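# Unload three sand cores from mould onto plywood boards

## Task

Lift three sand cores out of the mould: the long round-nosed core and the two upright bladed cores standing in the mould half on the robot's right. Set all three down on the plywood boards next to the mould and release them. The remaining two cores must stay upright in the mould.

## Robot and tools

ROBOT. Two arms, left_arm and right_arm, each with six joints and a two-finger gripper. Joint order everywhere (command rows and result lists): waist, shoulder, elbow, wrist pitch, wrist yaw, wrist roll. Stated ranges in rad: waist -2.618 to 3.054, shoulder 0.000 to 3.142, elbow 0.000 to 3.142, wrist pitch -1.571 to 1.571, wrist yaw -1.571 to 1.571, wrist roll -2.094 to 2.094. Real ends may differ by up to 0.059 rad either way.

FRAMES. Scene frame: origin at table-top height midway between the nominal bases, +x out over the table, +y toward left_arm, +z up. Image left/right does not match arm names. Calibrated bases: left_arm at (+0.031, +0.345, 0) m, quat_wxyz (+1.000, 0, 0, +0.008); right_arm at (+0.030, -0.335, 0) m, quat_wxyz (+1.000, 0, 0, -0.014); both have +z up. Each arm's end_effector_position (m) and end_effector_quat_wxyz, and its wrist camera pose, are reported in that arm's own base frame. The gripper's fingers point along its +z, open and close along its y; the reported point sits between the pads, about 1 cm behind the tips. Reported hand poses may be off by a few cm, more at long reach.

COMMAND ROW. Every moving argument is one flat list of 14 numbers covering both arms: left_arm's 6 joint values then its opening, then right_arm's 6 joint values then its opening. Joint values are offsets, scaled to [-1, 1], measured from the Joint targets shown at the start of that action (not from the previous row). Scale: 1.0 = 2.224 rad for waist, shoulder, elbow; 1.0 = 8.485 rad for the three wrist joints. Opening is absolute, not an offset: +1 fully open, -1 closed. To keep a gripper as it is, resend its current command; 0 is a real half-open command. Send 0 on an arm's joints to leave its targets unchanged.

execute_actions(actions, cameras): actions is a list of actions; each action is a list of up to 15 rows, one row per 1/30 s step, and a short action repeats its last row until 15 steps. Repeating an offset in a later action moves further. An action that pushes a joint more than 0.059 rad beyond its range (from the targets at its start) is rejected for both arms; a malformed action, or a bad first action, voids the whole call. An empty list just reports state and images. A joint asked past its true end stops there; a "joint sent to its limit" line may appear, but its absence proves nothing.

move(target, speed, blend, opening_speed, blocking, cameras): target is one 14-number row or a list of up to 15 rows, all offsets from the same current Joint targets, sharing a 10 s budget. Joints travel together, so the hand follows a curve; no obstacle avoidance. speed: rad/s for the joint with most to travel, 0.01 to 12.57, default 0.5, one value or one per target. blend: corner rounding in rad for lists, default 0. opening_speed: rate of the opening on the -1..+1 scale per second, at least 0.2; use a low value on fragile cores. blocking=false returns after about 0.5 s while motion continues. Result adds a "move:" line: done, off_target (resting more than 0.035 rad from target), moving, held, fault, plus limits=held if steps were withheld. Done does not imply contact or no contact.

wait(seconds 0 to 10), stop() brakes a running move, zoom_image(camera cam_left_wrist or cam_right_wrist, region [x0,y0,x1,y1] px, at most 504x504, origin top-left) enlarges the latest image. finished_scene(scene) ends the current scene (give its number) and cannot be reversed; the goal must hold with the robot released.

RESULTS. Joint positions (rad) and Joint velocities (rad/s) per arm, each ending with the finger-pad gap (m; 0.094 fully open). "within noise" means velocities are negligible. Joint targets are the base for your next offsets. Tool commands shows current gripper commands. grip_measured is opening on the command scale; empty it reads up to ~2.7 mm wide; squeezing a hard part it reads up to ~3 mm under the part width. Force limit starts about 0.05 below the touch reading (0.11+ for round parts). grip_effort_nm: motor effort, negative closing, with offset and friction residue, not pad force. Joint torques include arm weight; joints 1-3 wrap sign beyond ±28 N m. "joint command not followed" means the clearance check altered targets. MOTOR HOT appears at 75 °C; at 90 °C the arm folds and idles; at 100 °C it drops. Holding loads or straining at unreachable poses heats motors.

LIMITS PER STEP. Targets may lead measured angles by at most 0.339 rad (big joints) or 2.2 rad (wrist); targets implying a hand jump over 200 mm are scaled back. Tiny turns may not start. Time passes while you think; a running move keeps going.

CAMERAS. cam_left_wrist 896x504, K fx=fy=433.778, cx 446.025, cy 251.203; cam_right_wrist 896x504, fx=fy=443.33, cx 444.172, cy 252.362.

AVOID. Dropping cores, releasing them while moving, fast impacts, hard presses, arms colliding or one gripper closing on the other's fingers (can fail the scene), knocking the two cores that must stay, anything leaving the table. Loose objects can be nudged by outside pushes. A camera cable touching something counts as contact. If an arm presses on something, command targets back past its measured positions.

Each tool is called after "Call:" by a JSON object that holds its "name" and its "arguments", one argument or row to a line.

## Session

Call:
{"name": "execute_actions", "arguments": {
  "actions": []
}}

Scene clock: 0.00 s.
left_arm: end_effector_position=(+0.3493, -0.0518, +0.2095) grip_measured=+1.000 grip_effort_nm=n/a end_effector_quat_wxyz=(+0.534, -0.007, +0.815, -0.226) | right_arm: end_effector_position=(+0.3046, +0.0783, +0.1820) grip_measured=+1.000 grip_effort_nm=n/a end_effector_quat_wxyz=(+0.477, +0.034, +0.863, +0.162)
Joint positions: left_arm=[0.059 1.017 0.578 0.071 0.424 -0.25 0.094] | right_arm=[0.21 0.854 0.562 -0.224 -0.068 0.329 0.094]
Joint velocities: within noise
Joint torques (N m): no reading
Heat: left arm: 32 °C; right arm: 33 °C.
Joint targets: left_arm=[0.059 1.010 0.587 0.072 0.427 -0.248] | right_arm=[0.210 0.847 0.574 -0.220 -0.067 0.327]
Tool commands: left_gripper/opening=+1.0 right_gripper/opening=+1.0

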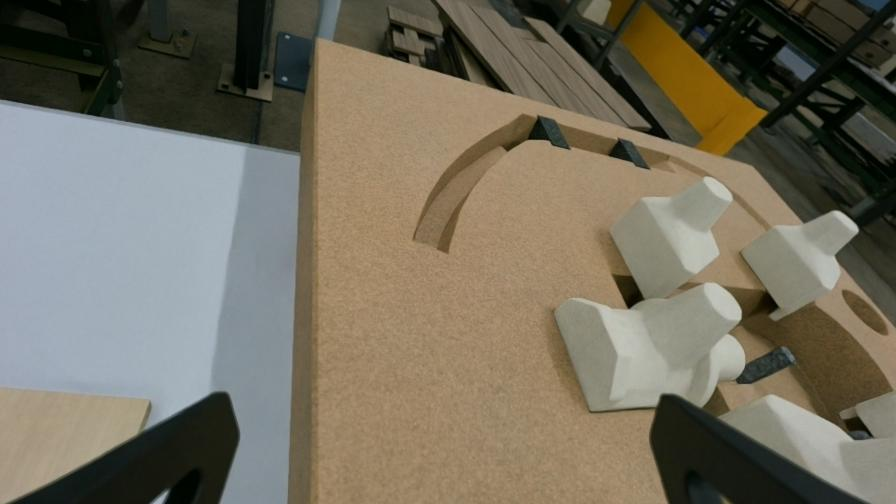

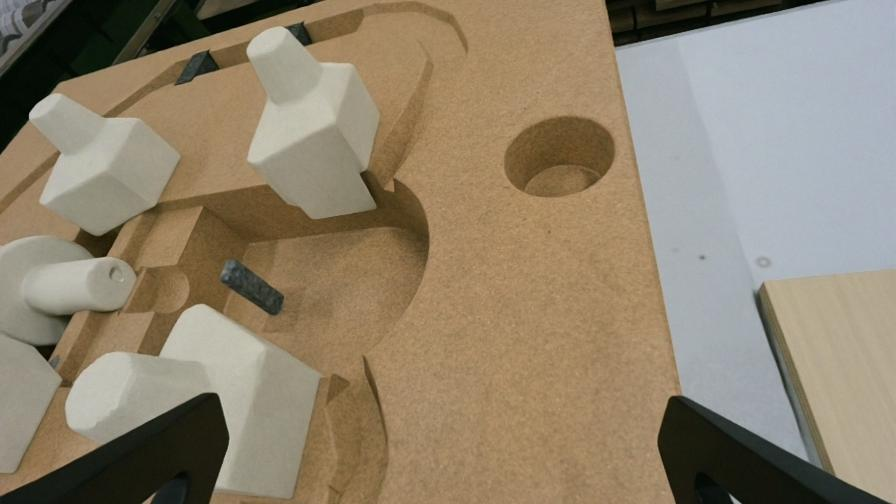

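Call:
{"name": "move", "arguments": {
  "target": [-0.2289,-0.1637,0.0935,-0.0614,-0.0503,0.0292,0.5,0.1304,-0.0904,0.0994,-0.027,0.0079,-0.0385,0.5],
  "speed": 0.6
}}

Scene clock: 7.40 s.
left_arm: end_effector_position=(+0.2537, -0.1211, +0.2888) grip_measured=+0.502 grip_effort_nm=-0.056 end_effector_quat_wxyz=(+0.568, +0.178, +0.793, -0.134) | right_arm: end_effector_position=(+0.2472, +0.1351, +0.2864) grip_measured=+0.503 grip_effort_nm=-0.125 end_effector_quat_wxyz=(+0.563, -0.197, +0.789, +0.146)
Joint positions: left_arm=[-0.442 0.65 0.774 -0.449 0.01 -0.008 0.071] | right_arm=[0.493 0.651 0.767 -0.444 -0.006 0.007 0.071]
Joint torques (N m): left_arm=[-0.5 0.08 7.31 2.19 -0.12 0.02] | right_arm=[0.65 -0.03 8.25 1.5 0.06 -0.12]
Heat: left arm: 34 °C; right arm: 33 °C.
Joint targets: left_arm=[-0.450 0.646 0.795 -0.449 0.000 -0.001] | right_arm=[0.500 0.646 0.795 -0.449 0.000 0.000]
move: done

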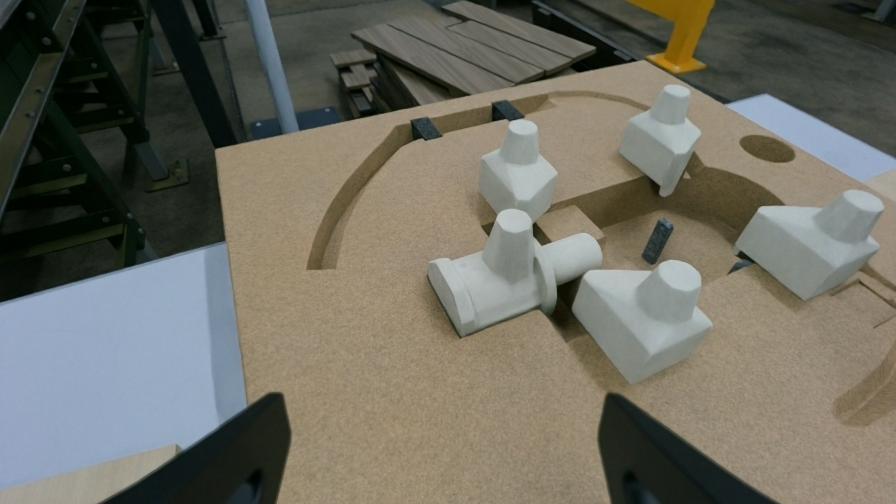

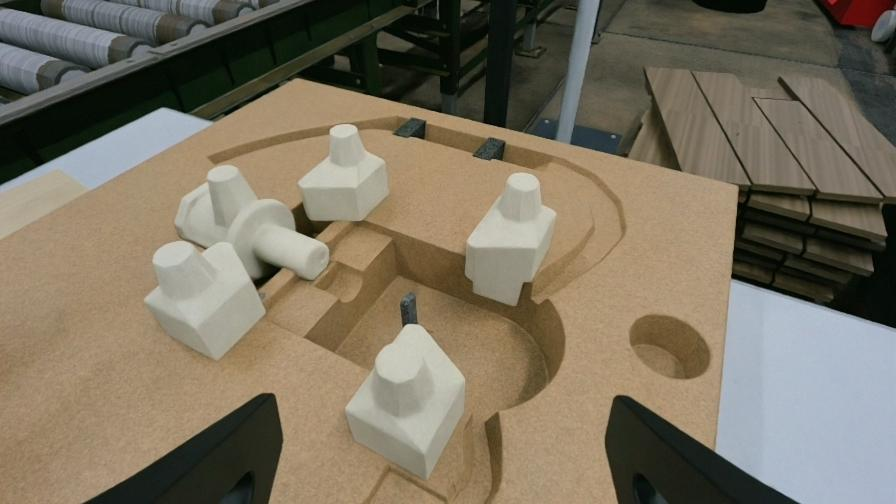

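Call:
{"name": "move", "arguments": {
  "target": [-0.0463,0.6201,0.6295,-0.0785,0,0,0.35,0.0270,0.0094,-0.2140,0.0276,0,0,0.5],
  "speed": 0.7
}}

Scene clock: 57.73 s.
left_arm: end_effector_position=(+0.4353, -0.2649, +0.2516) grip_measured=+0.352 grip_effort_nm=-0.051 end_effector_quat_wxyz=(+0.291, +0.255, +0.918, -0.087) | right_arm: end_effector_position=(+0.2298, +0.1439, +0.1200) grip_measured=+0.503 grip_effort_nm=-0.129 end_effector_quat_wxyz=(+0.455, -0.239, +0.848, +0.133)
Joint positions: left_arm=[-0.546 2.014 2.17 -1.11 0.009 -0.007 0.064] | right_arm=[0.552 0.668 0.328 -0.244 -0.005 0.006 0.071]
Joint torques (N m): left_arm=[-0.34 -8.76 7.24 1.5 -0.09 0.01] | right_arm=[0.69 -0.13 5.64 1.67 0.04 -0.1]
Heat: left arm: 39 °C; right arm: 35 °C.
Joint targets: left_arm=[-0.553 2.025 2.195 -1.115 0.000 -0.001] | right_arm=[0.560 0.667 0.319 -0.215 0.000 0.000]
move: done

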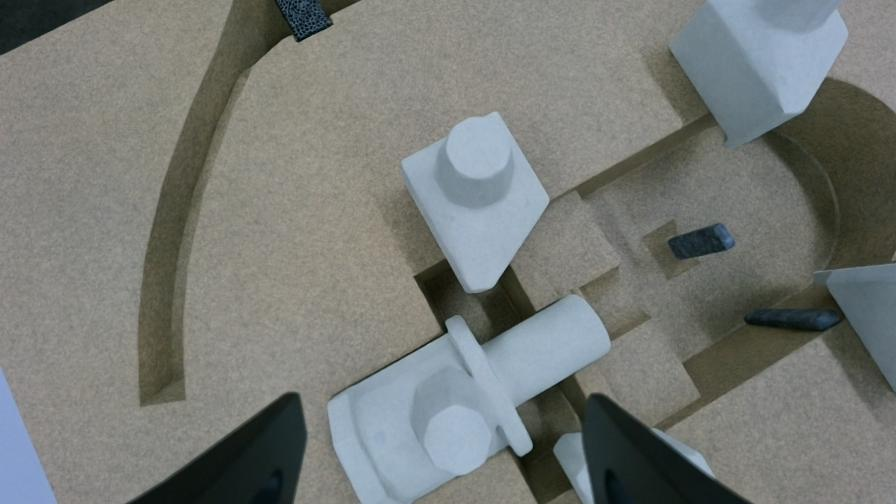

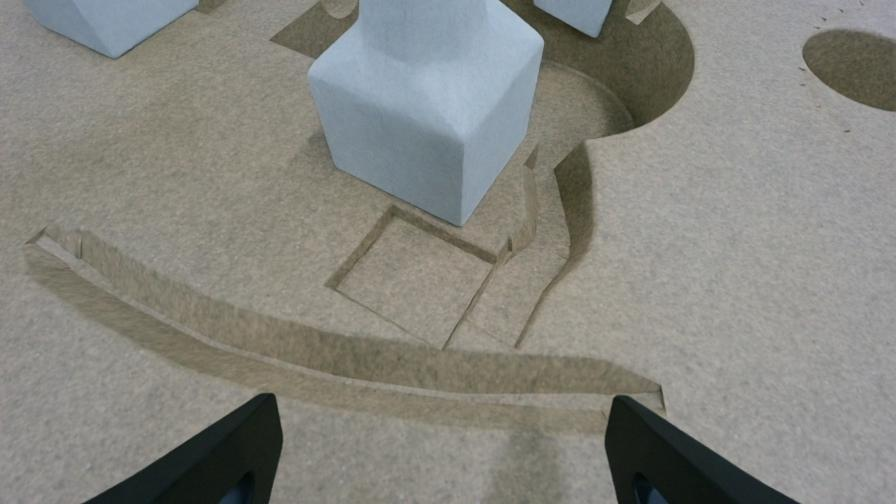

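Call:
{"name": "move", "arguments": {
  "target": [-0.0027,-0.0517,-0.1691,0.0283,0,0,0.35,0,0,0,0.0371,0,0,0.5],
  "speed": 0.4
}}

Scene clock: 68.93 s.
left_arm: end_effector_position=(+0.4260, -0.2620, +0.1796) grip_measured=+0.352 grip_effort_nm=-0.056 end_effector_quat_wxyz=(+0.261, +0.259, +0.927, -0.079) | right_arm: end_effector_position=(+0.2571, +0.1606, +0.1900) grip_measured=+0.503 grip_effort_nm=-0.134 end_effector_quat_wxyz=(+0.580, -0.217, +0.767, +0.168)
Joint positions: left_arm=[-0.551 1.957 1.828 -0.891 0.008 -0.007 0.064] | right_arm=[0.552 0.668 0.328 0.067 -0.005 0.005 0.071]
Joint torques (N m): left_arm=[-0.57 -12.89 4.68 1.63 -0.08 -0.01] | right_arm=[0.69 -0.25 5.79 1.82 0.05 -0.11]
Heat: left arm: 37 °C; right arm: 36 °C.
Joint targets: left_arm=[-0.559 1.910 1.819 -0.875 0.000 -0.001] | right_arm=[0.560 0.667 0.319 0.100 0.000 0.000]
move: off_target (left_arm); left_arm: the shoulder is farthest, 0.047 rad from its target

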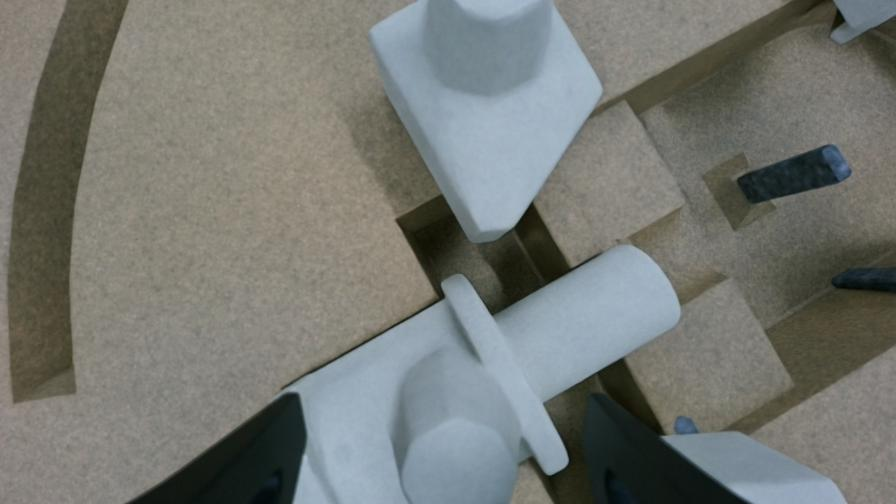

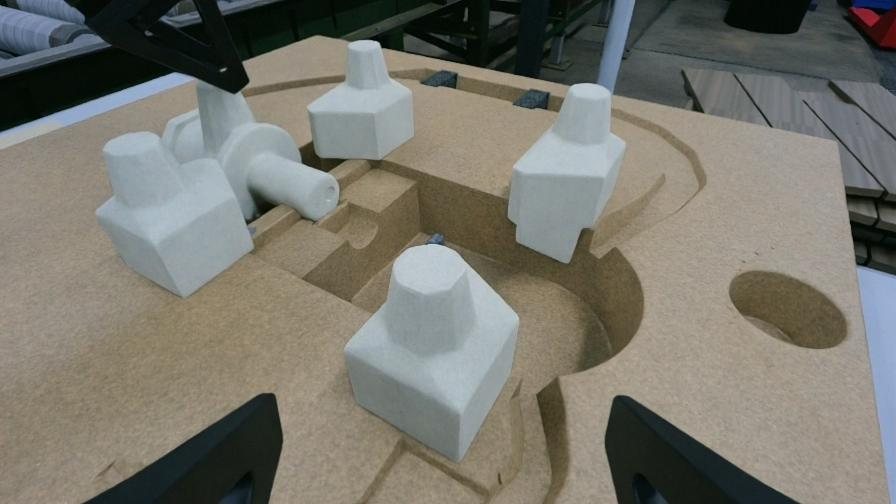

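Call:
{"name": "move", "arguments": {
  "target": [-0.0036,-0.0022,-0.0558,0.0165,0,0,0.3,0.0054,0.2397,0.0313,0.0556,0,0,0.5],
  "speed": 0.3
}}

Scene clock: 82.43 s.
left_arm: end_effector_position=(+0.4278, -0.2683, +0.1518) grip_measured=+0.302 grip_effort_nm=-0.051 end_effector_quat_wxyz=(+0.269, +0.263, +0.923, -0.082) | right_arm: end_effector_position=(+0.3107, +0.1982, +0.1466) grip_measured=+0.503 grip_effort_nm=-0.125 end_effector_quat_wxyz=(+0.567, -0.223, +0.775, +0.166)
Joint positions: left_arm=[-0.559 1.954 1.705 -0.751 0.008 -0.007 0.061] | right_arm=[0.564 1.197 0.355 0.535 -0.001 0.004 0.071]
Joint torques (N m): left_arm=[-0.43 -13.2 4.64 1.68 -0.09 0] | right_arm=[0.7 -2.62 8.31 1.82 0.01 -0.09]
Heat: left arm: 37 °C; right arm: 38 °C.
Joint targets: left_arm=[-0.567 1.905 1.696 -0.735 0.000 -0.001] | right_arm=[0.572 1.201 0.389 0.572 0.000 0.000]
move: off_target (left_arm, right_arm); left_arm: the shoulder is farthest, 0.049 rad from its target; right_arm: the wrist pitch is farthest, 0.037 rad from its target

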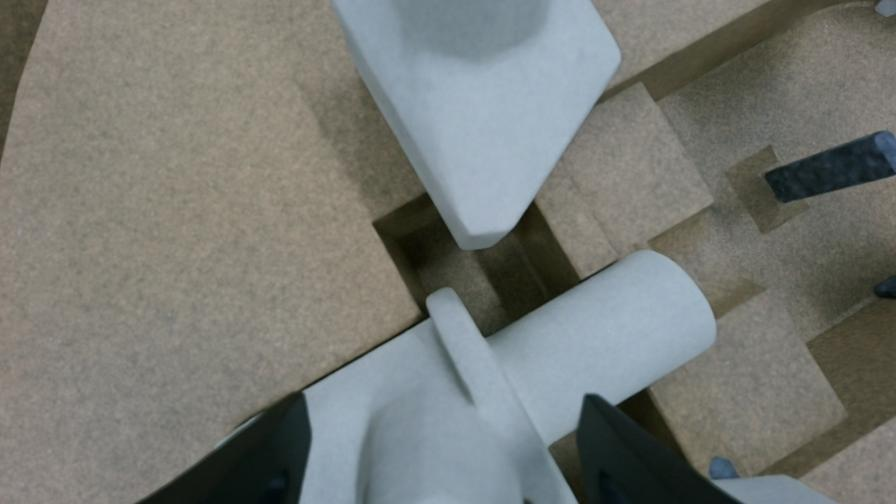

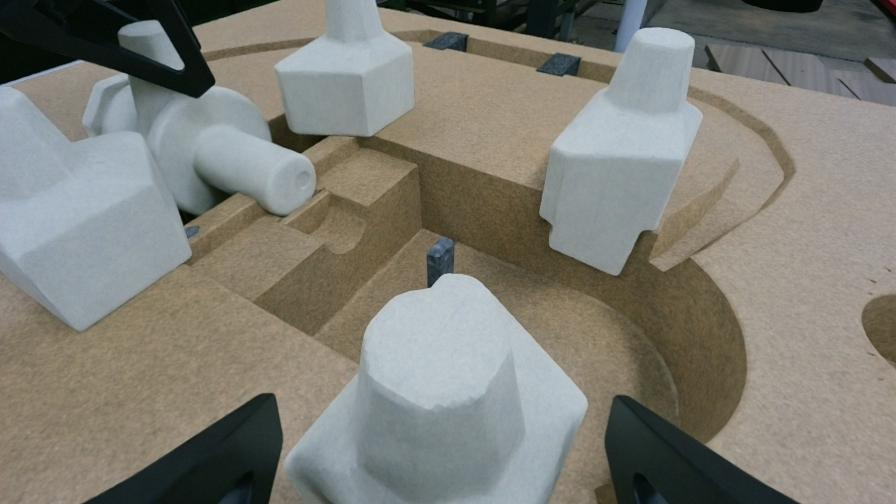

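Call:
{"name": "move", "arguments": {
  "target": [0,0,0,0,0,0,-0.55,0,0,0.018,0.0012,0,0,0.5],
  "speed": 0.1,
  "opening_speed": 0.5
}}

Scene clock: 87.93 s.
left_arm: end_effector_position=(+0.4281, -0.2680, +0.1519) grip_measured=-0.310 grip_effort_nm=-1.004 end_effector_quat_wxyz=(+0.269, +0.263, +0.923, -0.081) | right_arm: end_effector_position=(+0.3189, +0.2032, +0.1687) grip_measured=+0.503 grip_effort_nm=-0.129 end_effector_quat_wxyz=(+0.588, -0.218, +0.759, +0.172)
Joint positions: left_arm=[-0.559 1.954 1.705 -0.751 0.006 -0.006 0.032] | right_arm=[0.564 1.197 0.397 0.549 0 0.004 0.071]
Joint torques (N m): left_arm=[-0.57 -13.22 4.67 1.65 -0.03 0.01] | right_arm=[0.69 -2.74 8.28 1.85 -0.02 -0.09]
Heat: left arm: 40 °C; right arm: 39 °C.
Joint targets: left_arm=[-0.567 1.905 1.696 -0.735 0.000 0.000] | right_arm=[0.572 1.201 0.429 0.582 0.000 0.000]
move: off_target (left_arm); left_arm: the shoulder is farthest, 0.049 rad from its target

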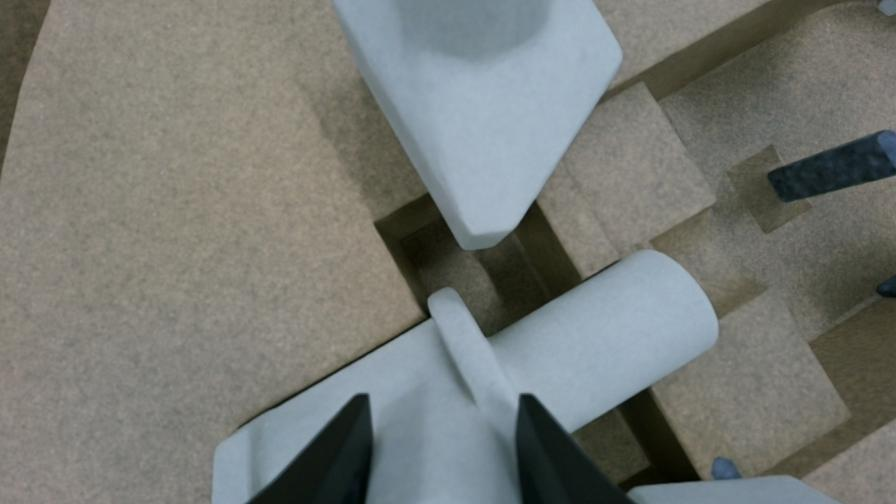

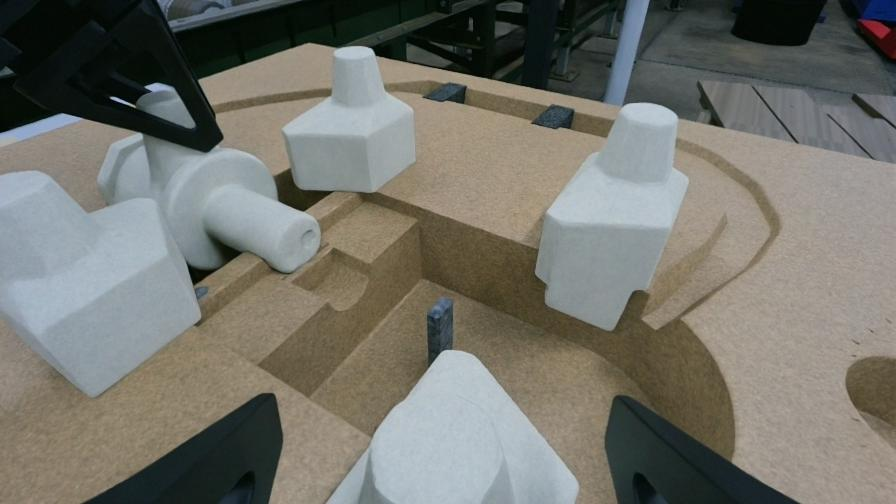

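Call:
{"name": "move", "arguments": {
  "target": [
    [0,0.0027,0.0522,-0.0092,0,0,-0.55,0.0013,0,-0.009,0,0,0,0.5],
    [0,0.0126,0.1232,-0.0218,0,0,-0.55,0.0013,0,-0.009,0,0,0,0.5],
    [0,0.0337,0.2104,-0.0383,0,0,-0.55,0.0013,0,-0.009,0,0,0,0.5],
    [0,0.0576,0.2869,-0.0518,0,0,-0.55,0.0013,0,-0.009,0,0,0,0.5]
  ],
  "speed": 0.25,
  "blend": 0.02
}}

Scene clock: 96.43 s.
left_arm: end_effector_position=(+0.4220, -0.2637, +0.2631) grip_measured=-0.311 grip_effort_nm=-0.999 end_effector_quat_wxyz=(+0.273, +0.263, +0.922, -0.081) | right_arm: end_effector_position=(+0.3184, +0.2040, +0.1687) grip_measured=+0.503 grip_effort_nm=-0.129 end_effector_quat_wxyz=(+0.588, -0.219, +0.759, +0.173)
Joint positions: left_arm=[-0.559 2.038 2.281 -1.237 0.004 -0.004 0.032] | right_arm=[0.567 1.197 0.397 0.549 0 0.004 0.071]
Joint torques (N m): left_arm=[-0.59 -9.84 9.33 2.19 0.01 -0.01] | right_arm=[0.68 -2.76 6.63 1.85 -0.01 -0.09]
Heat: left arm: 42 °C; right arm: 40 °C.
Joint targets: left_arm=[-0.567 2.033 2.333 -1.174 0.000 -0.001] | right_arm=[0.575 1.201 0.409 0.582 0.000 0.000]
move: off_target (left_arm); left_arm: the wrist pitch is farthest, 0.063 rad from its target

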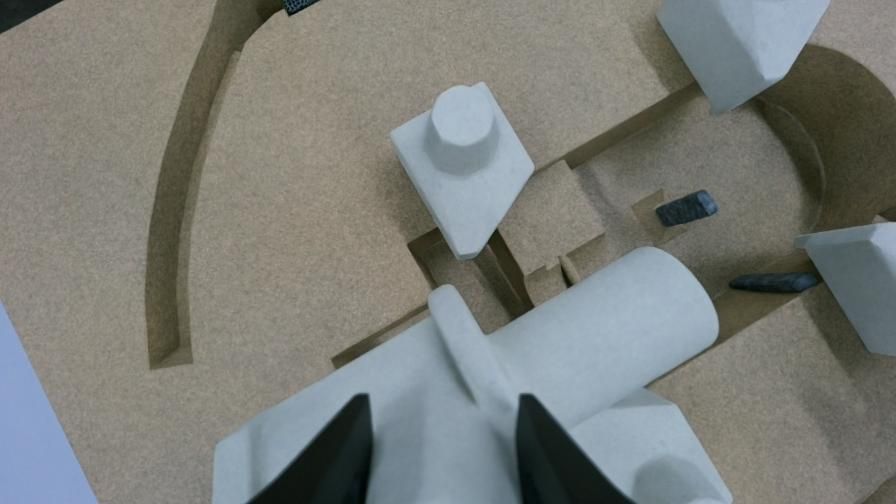

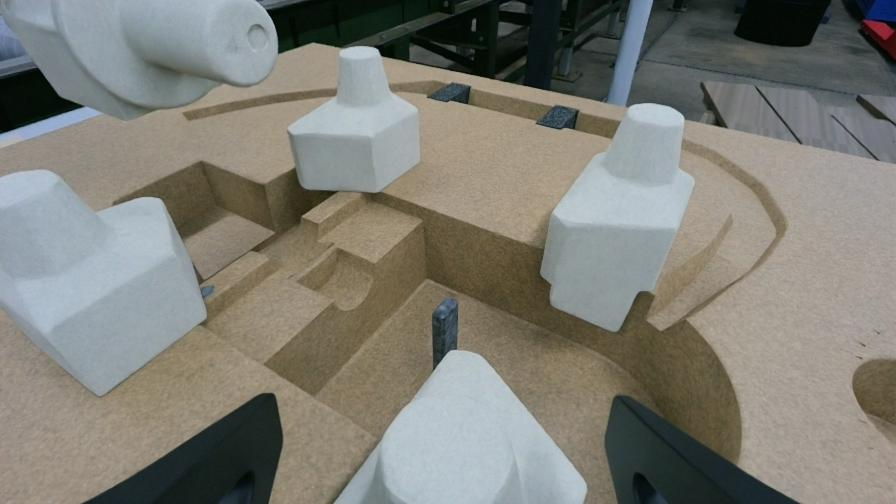

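Call:
{"name": "move", "arguments": {
  "target": [
    [0.1470,-0.1093,-0.1376,0.0066,0,0,-0.55,0,0,-0.0135,0,0,0,0.5],
    [0.4483,-0.3282,-0.3705,0.0104,0,0,-0.55,0,0,-0.0135,0,0,0,0.5]
  ],
  "speed": 0.3,
  "blend": 0.08
}}

Scene clock: 106.10 s.
left_arm: end_effector_position=(+0.2979, +0.1364, +0.2597) grip_measured=-0.311 grip_effort_nm=-0.989 end_effector_quat_wxyz=(+0.267, -0.205, +0.940, +0.058) | right_arm: end_effector_position=(+0.3172, +0.2032, +0.1656) grip_measured=+0.503 grip_effort_nm=-0.129 end_effector_quat_wxyz=(+0.586, -0.220, +0.761, +0.172)
Joint positions: left_arm=[0.426 1.354 1.499 -1.161 -0.001 -0.004 0.032] | right_arm=[0.567 1.197 0.39 0.55 0 0.004 0.071]
Joint torques (N m): left_arm=[0.4 -7.88 5.89 2.26 0.04 -0.03] | right_arm=[0.69 -2.73 4.9 1.83 -0.01 -0.09]
Heat: left arm: 43 °C; right arm: 41 °C.
Joint targets: left_arm=[0.430 1.303 1.509 -1.086 0.000 -0.001] | right_arm=[0.575 1.201 0.379 0.582 0.000 0.000]
move: off_target (left_arm); left_arm: the wrist pitch is farthest, 0.076 rad from its target

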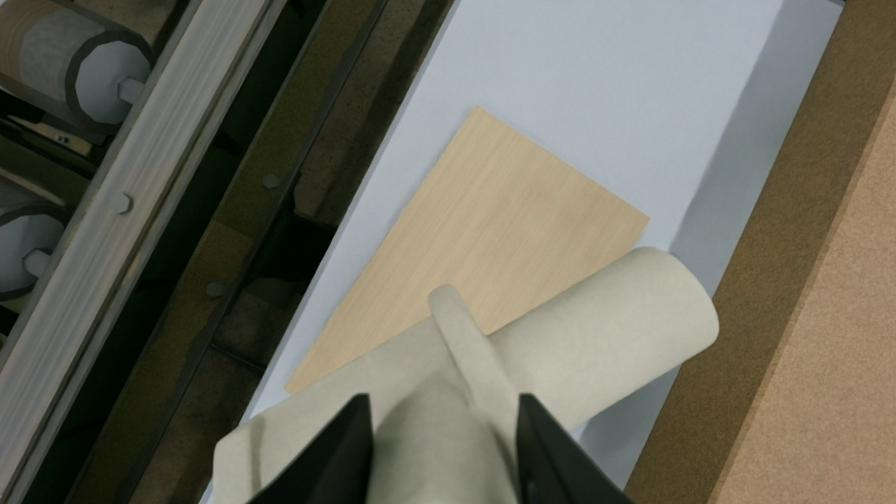

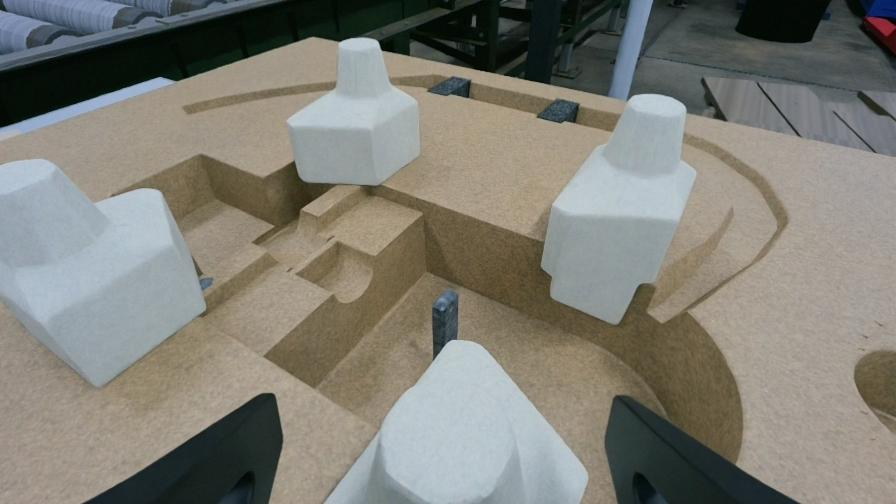

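Call:
{"name": "move", "arguments": {
  "target": [-0.0103,-0.0148,-0.2478,0.0660,0,0,-0.55,0,0,-0.006,0,0,0,0.5],
  "speed": 0.25
}}

Scene clock: 122.40 s.
left_arm: end_effector_position=(+0.3117, +0.1390, +0.1305) grip_measured=-0.311 grip_effort_nm=-0.999 end_effector_quat_wxyz=(+0.278, -0.200, +0.938, +0.059) | right_arm: end_effector_position=(+0.3151, +0.2018, +0.1599) grip_measured=+0.503 grip_effort_nm=-0.125 end_effector_quat_wxyz=(+0.581, -0.221, +0.764, +0.171)
Joint positions: left_arm=[0.416 1.327 0.944 -0.612 -0.001 -0.004 0.032] | right_arm=[0.567 1.197 0.377 0.551 0 0.004 0.071]
Joint torques (N m): left_arm=[-0.59 -8.54 6.5 2.43 0.04 -0.03] | right_arm=[0.69 -2.7 4.89 1.82 -0.01 -0.09]
Heat: left arm: 40 °C; right arm: 42 °C.
Joint targets: left_arm=[0.407 1.270 0.958 -0.526 0.000 -0.001] | right_arm=[0.575 1.201 0.366 0.582 0.000 0.000]
move: off_target (left_arm); left_arm: the wrist pitch is farthest, 0.086 rad from its target

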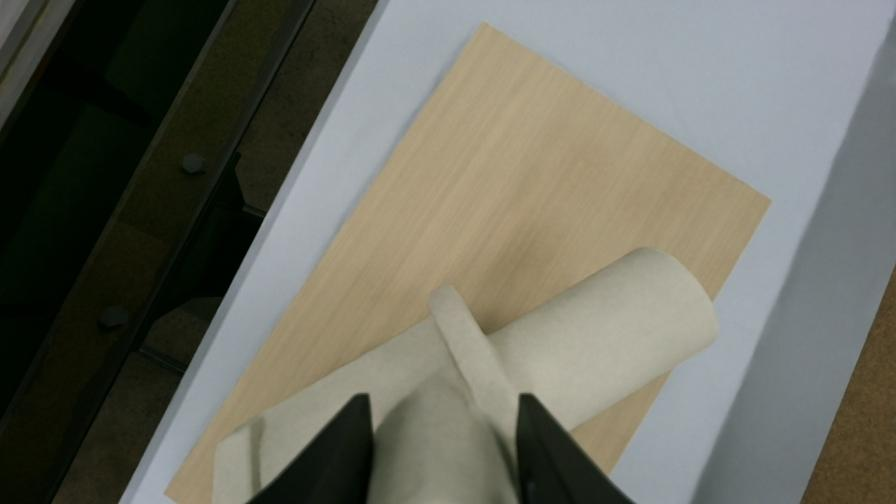

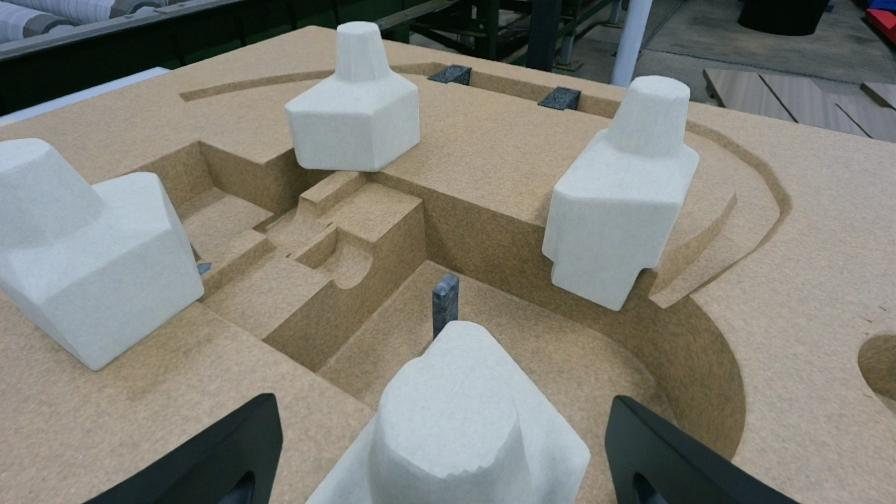

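Call:
{"name": "move", "arguments": {
  "target": [0,0.0045,-0.0234,0.0074,0,0,-0.55,0,0,0,0,0,0,-0.55],
  "speed": 0.1,
  "opening_speed": 0.6
}}

Scene clock: 126.80 s.
left_arm: end_effector_position=(+0.3117, +0.1390, +0.1195) grip_measured=-0.311 grip_effort_nm=-0.999 end_effector_quat_wxyz=(+0.283, -0.200, +0.936, +0.060) | right_arm: end_effector_position=(+0.3153, +0.2016, +0.1599) grip_measured=-0.342 grip_effort_nm=-1.004 end_effector_quat_wxyz=(+0.582, -0.221, +0.764, +0.170)
Joint positions: left_arm=[0.416 1.327 0.894 -0.552 -0.001 -0.004 0.032] | right_arm=[0.567 1.197 0.377 0.551 0.002 0.003 0.031]
Joint torques (N m): left_arm=[-0.54 -7.73 6.41 2.45 0.03 0.01] | right_arm=[0.68 -2.69 4.88 1.82 -0.04 -0.09]
Heat: left arm: 41 °C; right arm: 43 °C.
Joint targets: left_arm=[0.407 1.280 0.906 -0.463 0.000 -0.001] | right_arm=[0.575 1.201 0.366 0.582 0.000 0.000]
move: off_target (left_arm); left_arm: the wrist pitch is farthest, 0.088 rad from its target

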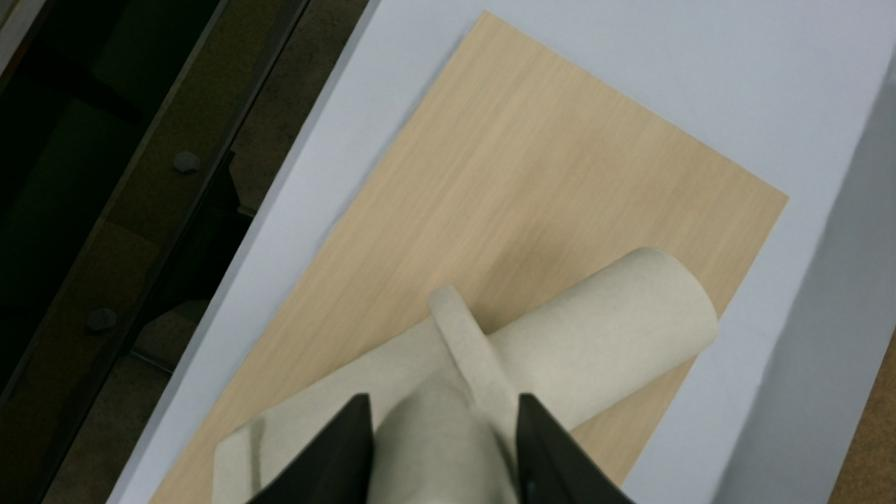

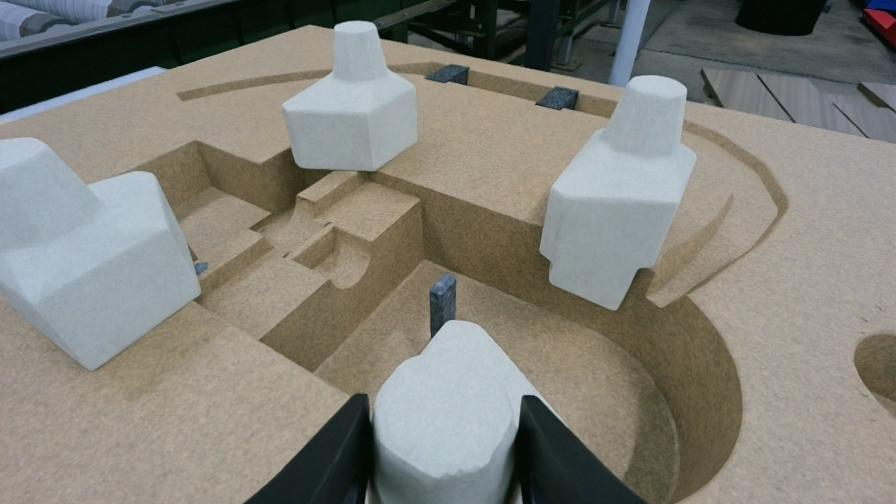

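Call:
{"name": "move", "arguments": {
  "target": [
    [0,0,-0.0037,0.0011,0,0,-0.55,0,-0.0486,0.0638,-0.0236,0,0,-0.55],
    [0,0,-0.0075,0.0022,0,0,-0.55,0,-0.0724,0.1264,-0.0436,0,0,-0.55],
    [0,0,-0.0112,0.0033,0,0,-0.55,0,-0.0787,0.1951,-0.0631,0,0,-0.55]
  ],
  "speed": 0.2,
  "blend": 0.02
}}

Scene clock: 139.63 s.
left_arm: end_effector_position=(+0.3134, +0.1397, +0.1165) grip_measured=-0.311 grip_effort_nm=-0.994 end_effector_quat_wxyz=(+0.289, -0.199, +0.934, +0.061) | right_arm: end_effector_position=(+0.3154, +0.2016, +0.2373) grip_measured=-0.345 grip_effort_nm=-1.004 end_effector_quat_wxyz=(+0.541, -0.229, +0.794, +0.158)
Joint positions: left_arm=[0.416 1.327 0.874 -0.518 -0.001 -0.004 0.032] | right_arm=[0.567 1.062 0.738 -0.048 0.002 0.003 0.031]
Joint torques (N m): left_arm=[-0.64 -7.69 5.85 2.42 0.02 -0.03] | right_arm=[0.68 -5.67 11.4 2.39 -0.03 -0.07]
Heat: left arm: 42 °C; right arm: 44 °C.
Joint targets: left_arm=[0.407 1.280 0.881 -0.435 0.000 -0.001] | right_arm=[0.575 1.025 0.799 0.046 0.000 0.000]
move: off_target (left_arm, right_arm); left_arm: the wrist pitch is farthest, 0.083 rad from its target; right_arm: the wrist pitch is farthest, 0.095 rad from its target

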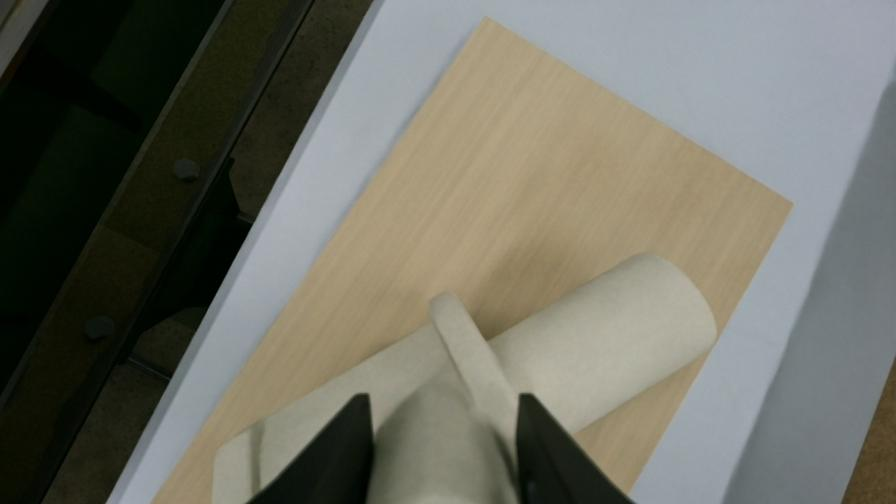

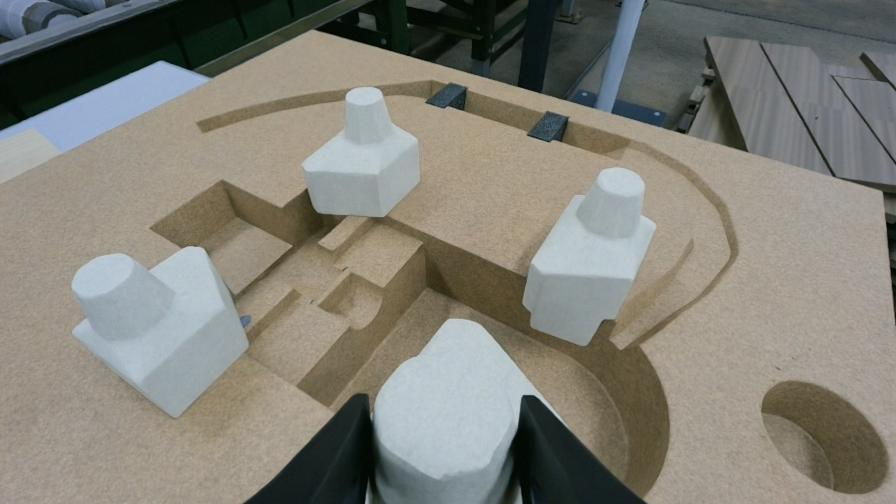

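Call:
{"name": "move", "arguments": {
  "target": [
    [0,0,-0.009,0,0,0,-0.55,-0.0562,0.0157,0.1331,-0.0596,0,0,-0.55],
    [0,0,-0.009,0,0,0,-0.24,-0.4474,0.2630,0.4771,-0.1563,0,0.0589,-0.55]
  ],
  "speed": 0.5,
  "blend": 0.08,
  "opening_speed": 0.25
}}

Scene clock: 157.00 s.
left_arm: end_effector_position=(+0.3217, +0.1434, +0.1277) grip_measured=-0.242 grip_effort_nm=0.120 end_effector_quat_wxyz=(+0.322, -0.197, +0.923, +0.068) | right_arm: end_effector_position=(+0.3392, -0.1523, +0.2658) grip_measured=-0.346 grip_effort_nm=-1.004 end_effector_quat_wxyz=(+0.229, +0.430, +0.873, +0.005)
Joint positions: left_arm=[0.416 1.305 0.861 -0.455 -0.001 -0.004 0.036] | right_arm=[-0.422 1.617 1.81 -1.302 0.005 0.492 0.031]
Joint torques (N m): left_arm=[-0.57 -6 5.46 1.81 0.03 -0.04] | right_arm=[0.14 -6.41 9.26 1.03 -0.07 0.06]
Heat: left arm: 42 °C; right arm: 46 °C.
Joint targets: left_arm=[0.407 1.280 0.861 -0.435 0.000 -0.001] | right_arm=[-0.420 1.610 1.860 -1.280 0.000 0.500]
move: off_target (right_arm); target 2's new numbers were sent with left_arm's wrist pitch 0.064 rad from that target; right_arm: the elbow is farthest, 0.050 rad from its target

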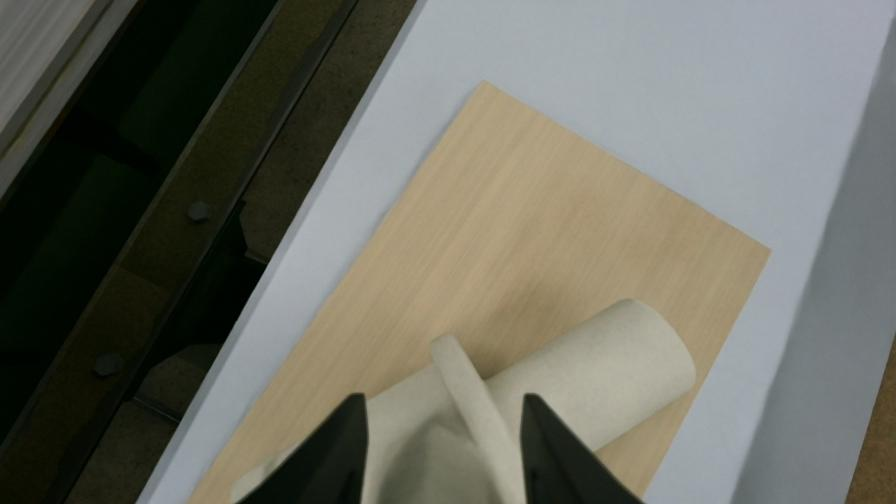

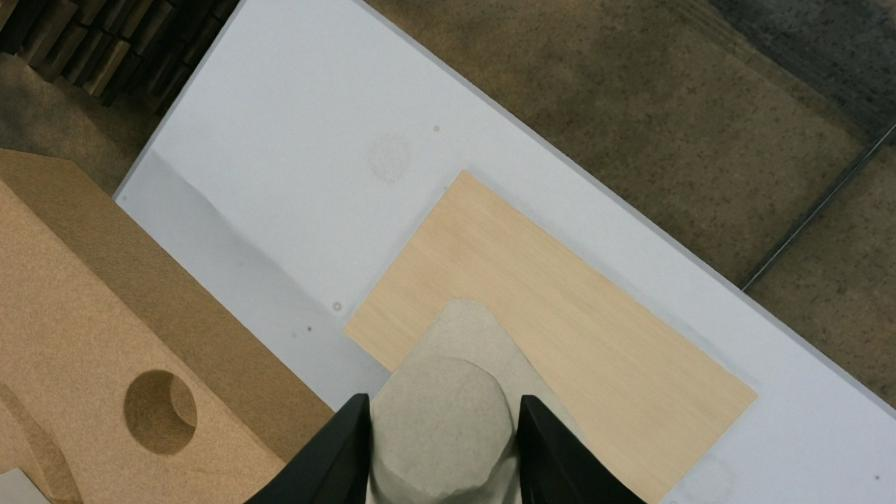

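Call:
{"name": "move", "arguments": {
  "target": [
    [0,0,0,0,0,0,0.3,0.0081,0.1790,0.0558,-0.0133,0,0.0599,-0.55],
    [0,0,0.13,-0.033,0,0,0.3,0.0081,0.2307,0.0450,-0.0087,0,0.0599,-0.55]
  ],
  "speed": 0.3,
  "opening_speed": 0.5
}}

Scene clock: 191.37 s.
left_arm: end_effector_position=(+0.3272, +0.1458, +0.1952) grip_measured=+0.298 grip_effort_nm=0.120 end_effector_quat_wxyz=(+0.325, -0.197, +0.922, +0.069) | right_arm: end_effector_position=(+0.3828, -0.1661, +0.1072) grip_measured=-0.346 grip_effort_nm=-1.004 end_effector_quat_wxyz=(+0.012, +0.648, +0.762, +0.001)
Joint positions: left_arm=[0.416 1.305 1.126 -0.714 -0.001 -0.004 0.061] | right_arm=[-0.409 2.128 1.939 -1.357 0.005 1 0.031]
Joint torques (N m): left_arm=[-0.61 -6.05 7.65 1.63 0.04 -0.01] | right_arm=[0.62 -10.09 6.84 0.17 -0.06 0.06]
Heat: left arm: 39 °C; right arm: 40 °C.
Joint targets: left_arm=[0.407 1.280 1.150 -0.715 0.000 -0.001] | right_arm=[-0.402 2.124 1.961 -1.354 0.000 1.008]
move: done

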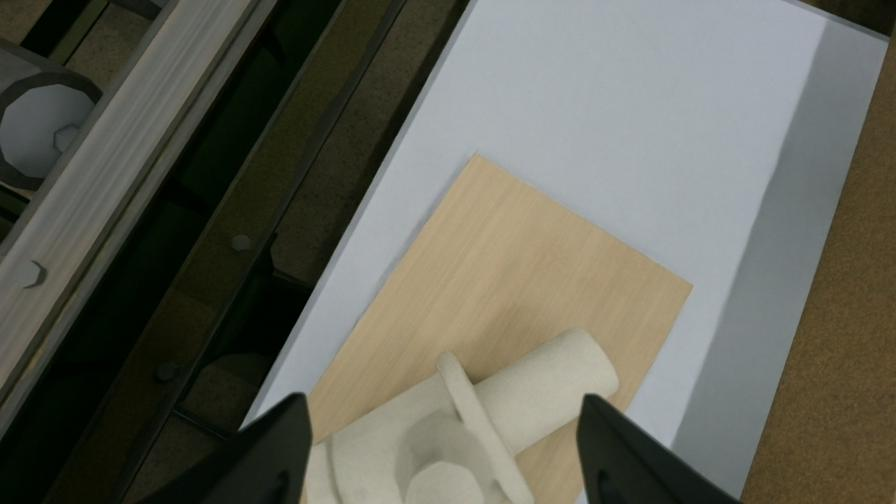

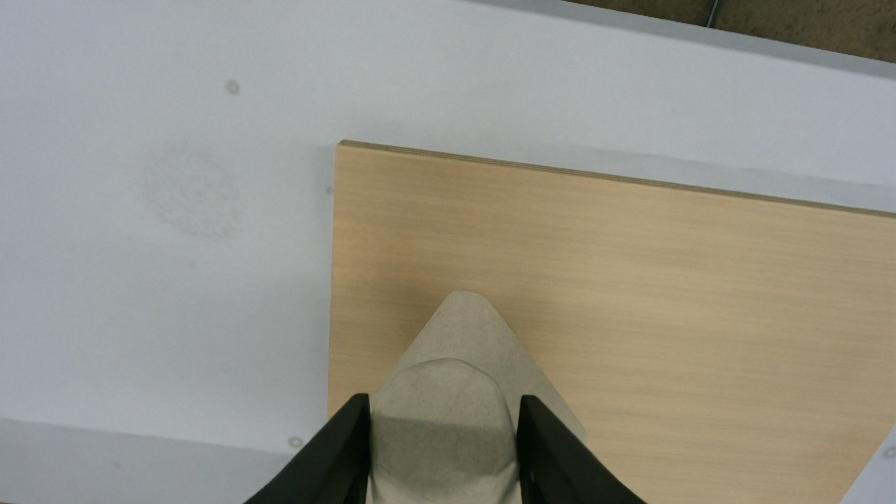

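Call:
{"name": "move", "arguments": {
  "target": [-0.5652,-0.2851,-0.1596,0.0313,0,0,0.3,0,0.0355,0.0144,-0.0101,0,0,-0.55],
  "speed": 0.6
}}

Call:
{"name": "zoom_image", "arguments": {
  "camera": "cam_left_wrist",
  "region": [500, 60, 896, 300]
}}

Scene clock: 203.20 s.
left_arm: end_effector_position=(+0.1872, -0.2081, +0.2980) grip_measured=+0.298 grip_effort_nm=0.120 end_effector_quat_wxyz=(+0.535, +0.329, +0.740, -0.241) | right_arm: end_effector_position=(+0.3801, -0.1668, +0.0929) grip_measured=-0.346 grip_effort_nm=-1.004 end_effector_quat_wxyz=(-0.015, +0.648, +0.761, -0.012)
Joint positions: left_arm=[-0.842 0.655 0.806 -0.469 0 -0.004 0.061] | right_arm=[-0.409 2.184 1.97 -1.393 0.015 1.001 0.031]
Joint torques (N m): left_arm=[-0.54 -0.17 4.7 2.38 0.02 0] | right_arm=[0.61 -8.59 6.82 -0.37 -0.11 0.04]
Heat: left arm: 40 °C; right arm: 40 °C.
Joint targets: left_arm=[-0.850 0.646 0.795 -0.450 0.000 -0.001] | right_arm=[-0.402 2.203 1.993 -1.439 0.000 1.008]
move: off_target (right_arm); right_arm: the wrist pitch is farthest, 0.047 rad from its target

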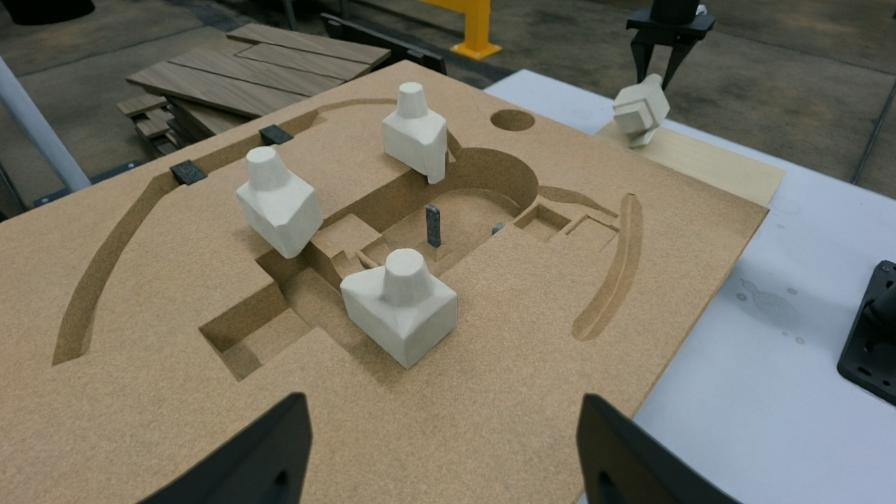

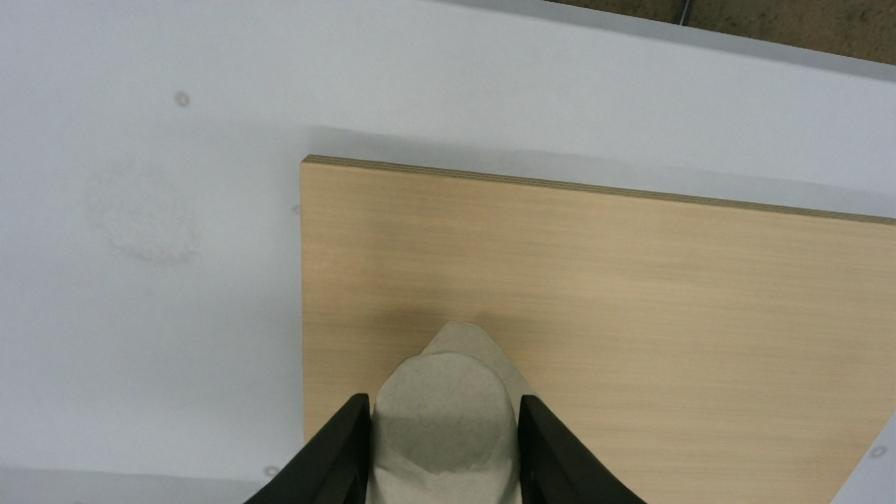

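Scaled by 1.273.

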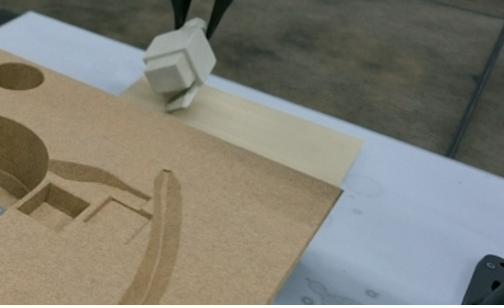

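Call:
{"name": "zoom_image", "arguments": {
  "camera": "cam_left_wrist",
  "region": [580, 50, 720, 160]
}}

Scaled by 3.600.

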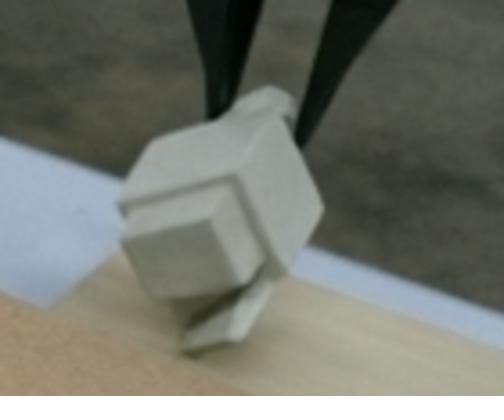

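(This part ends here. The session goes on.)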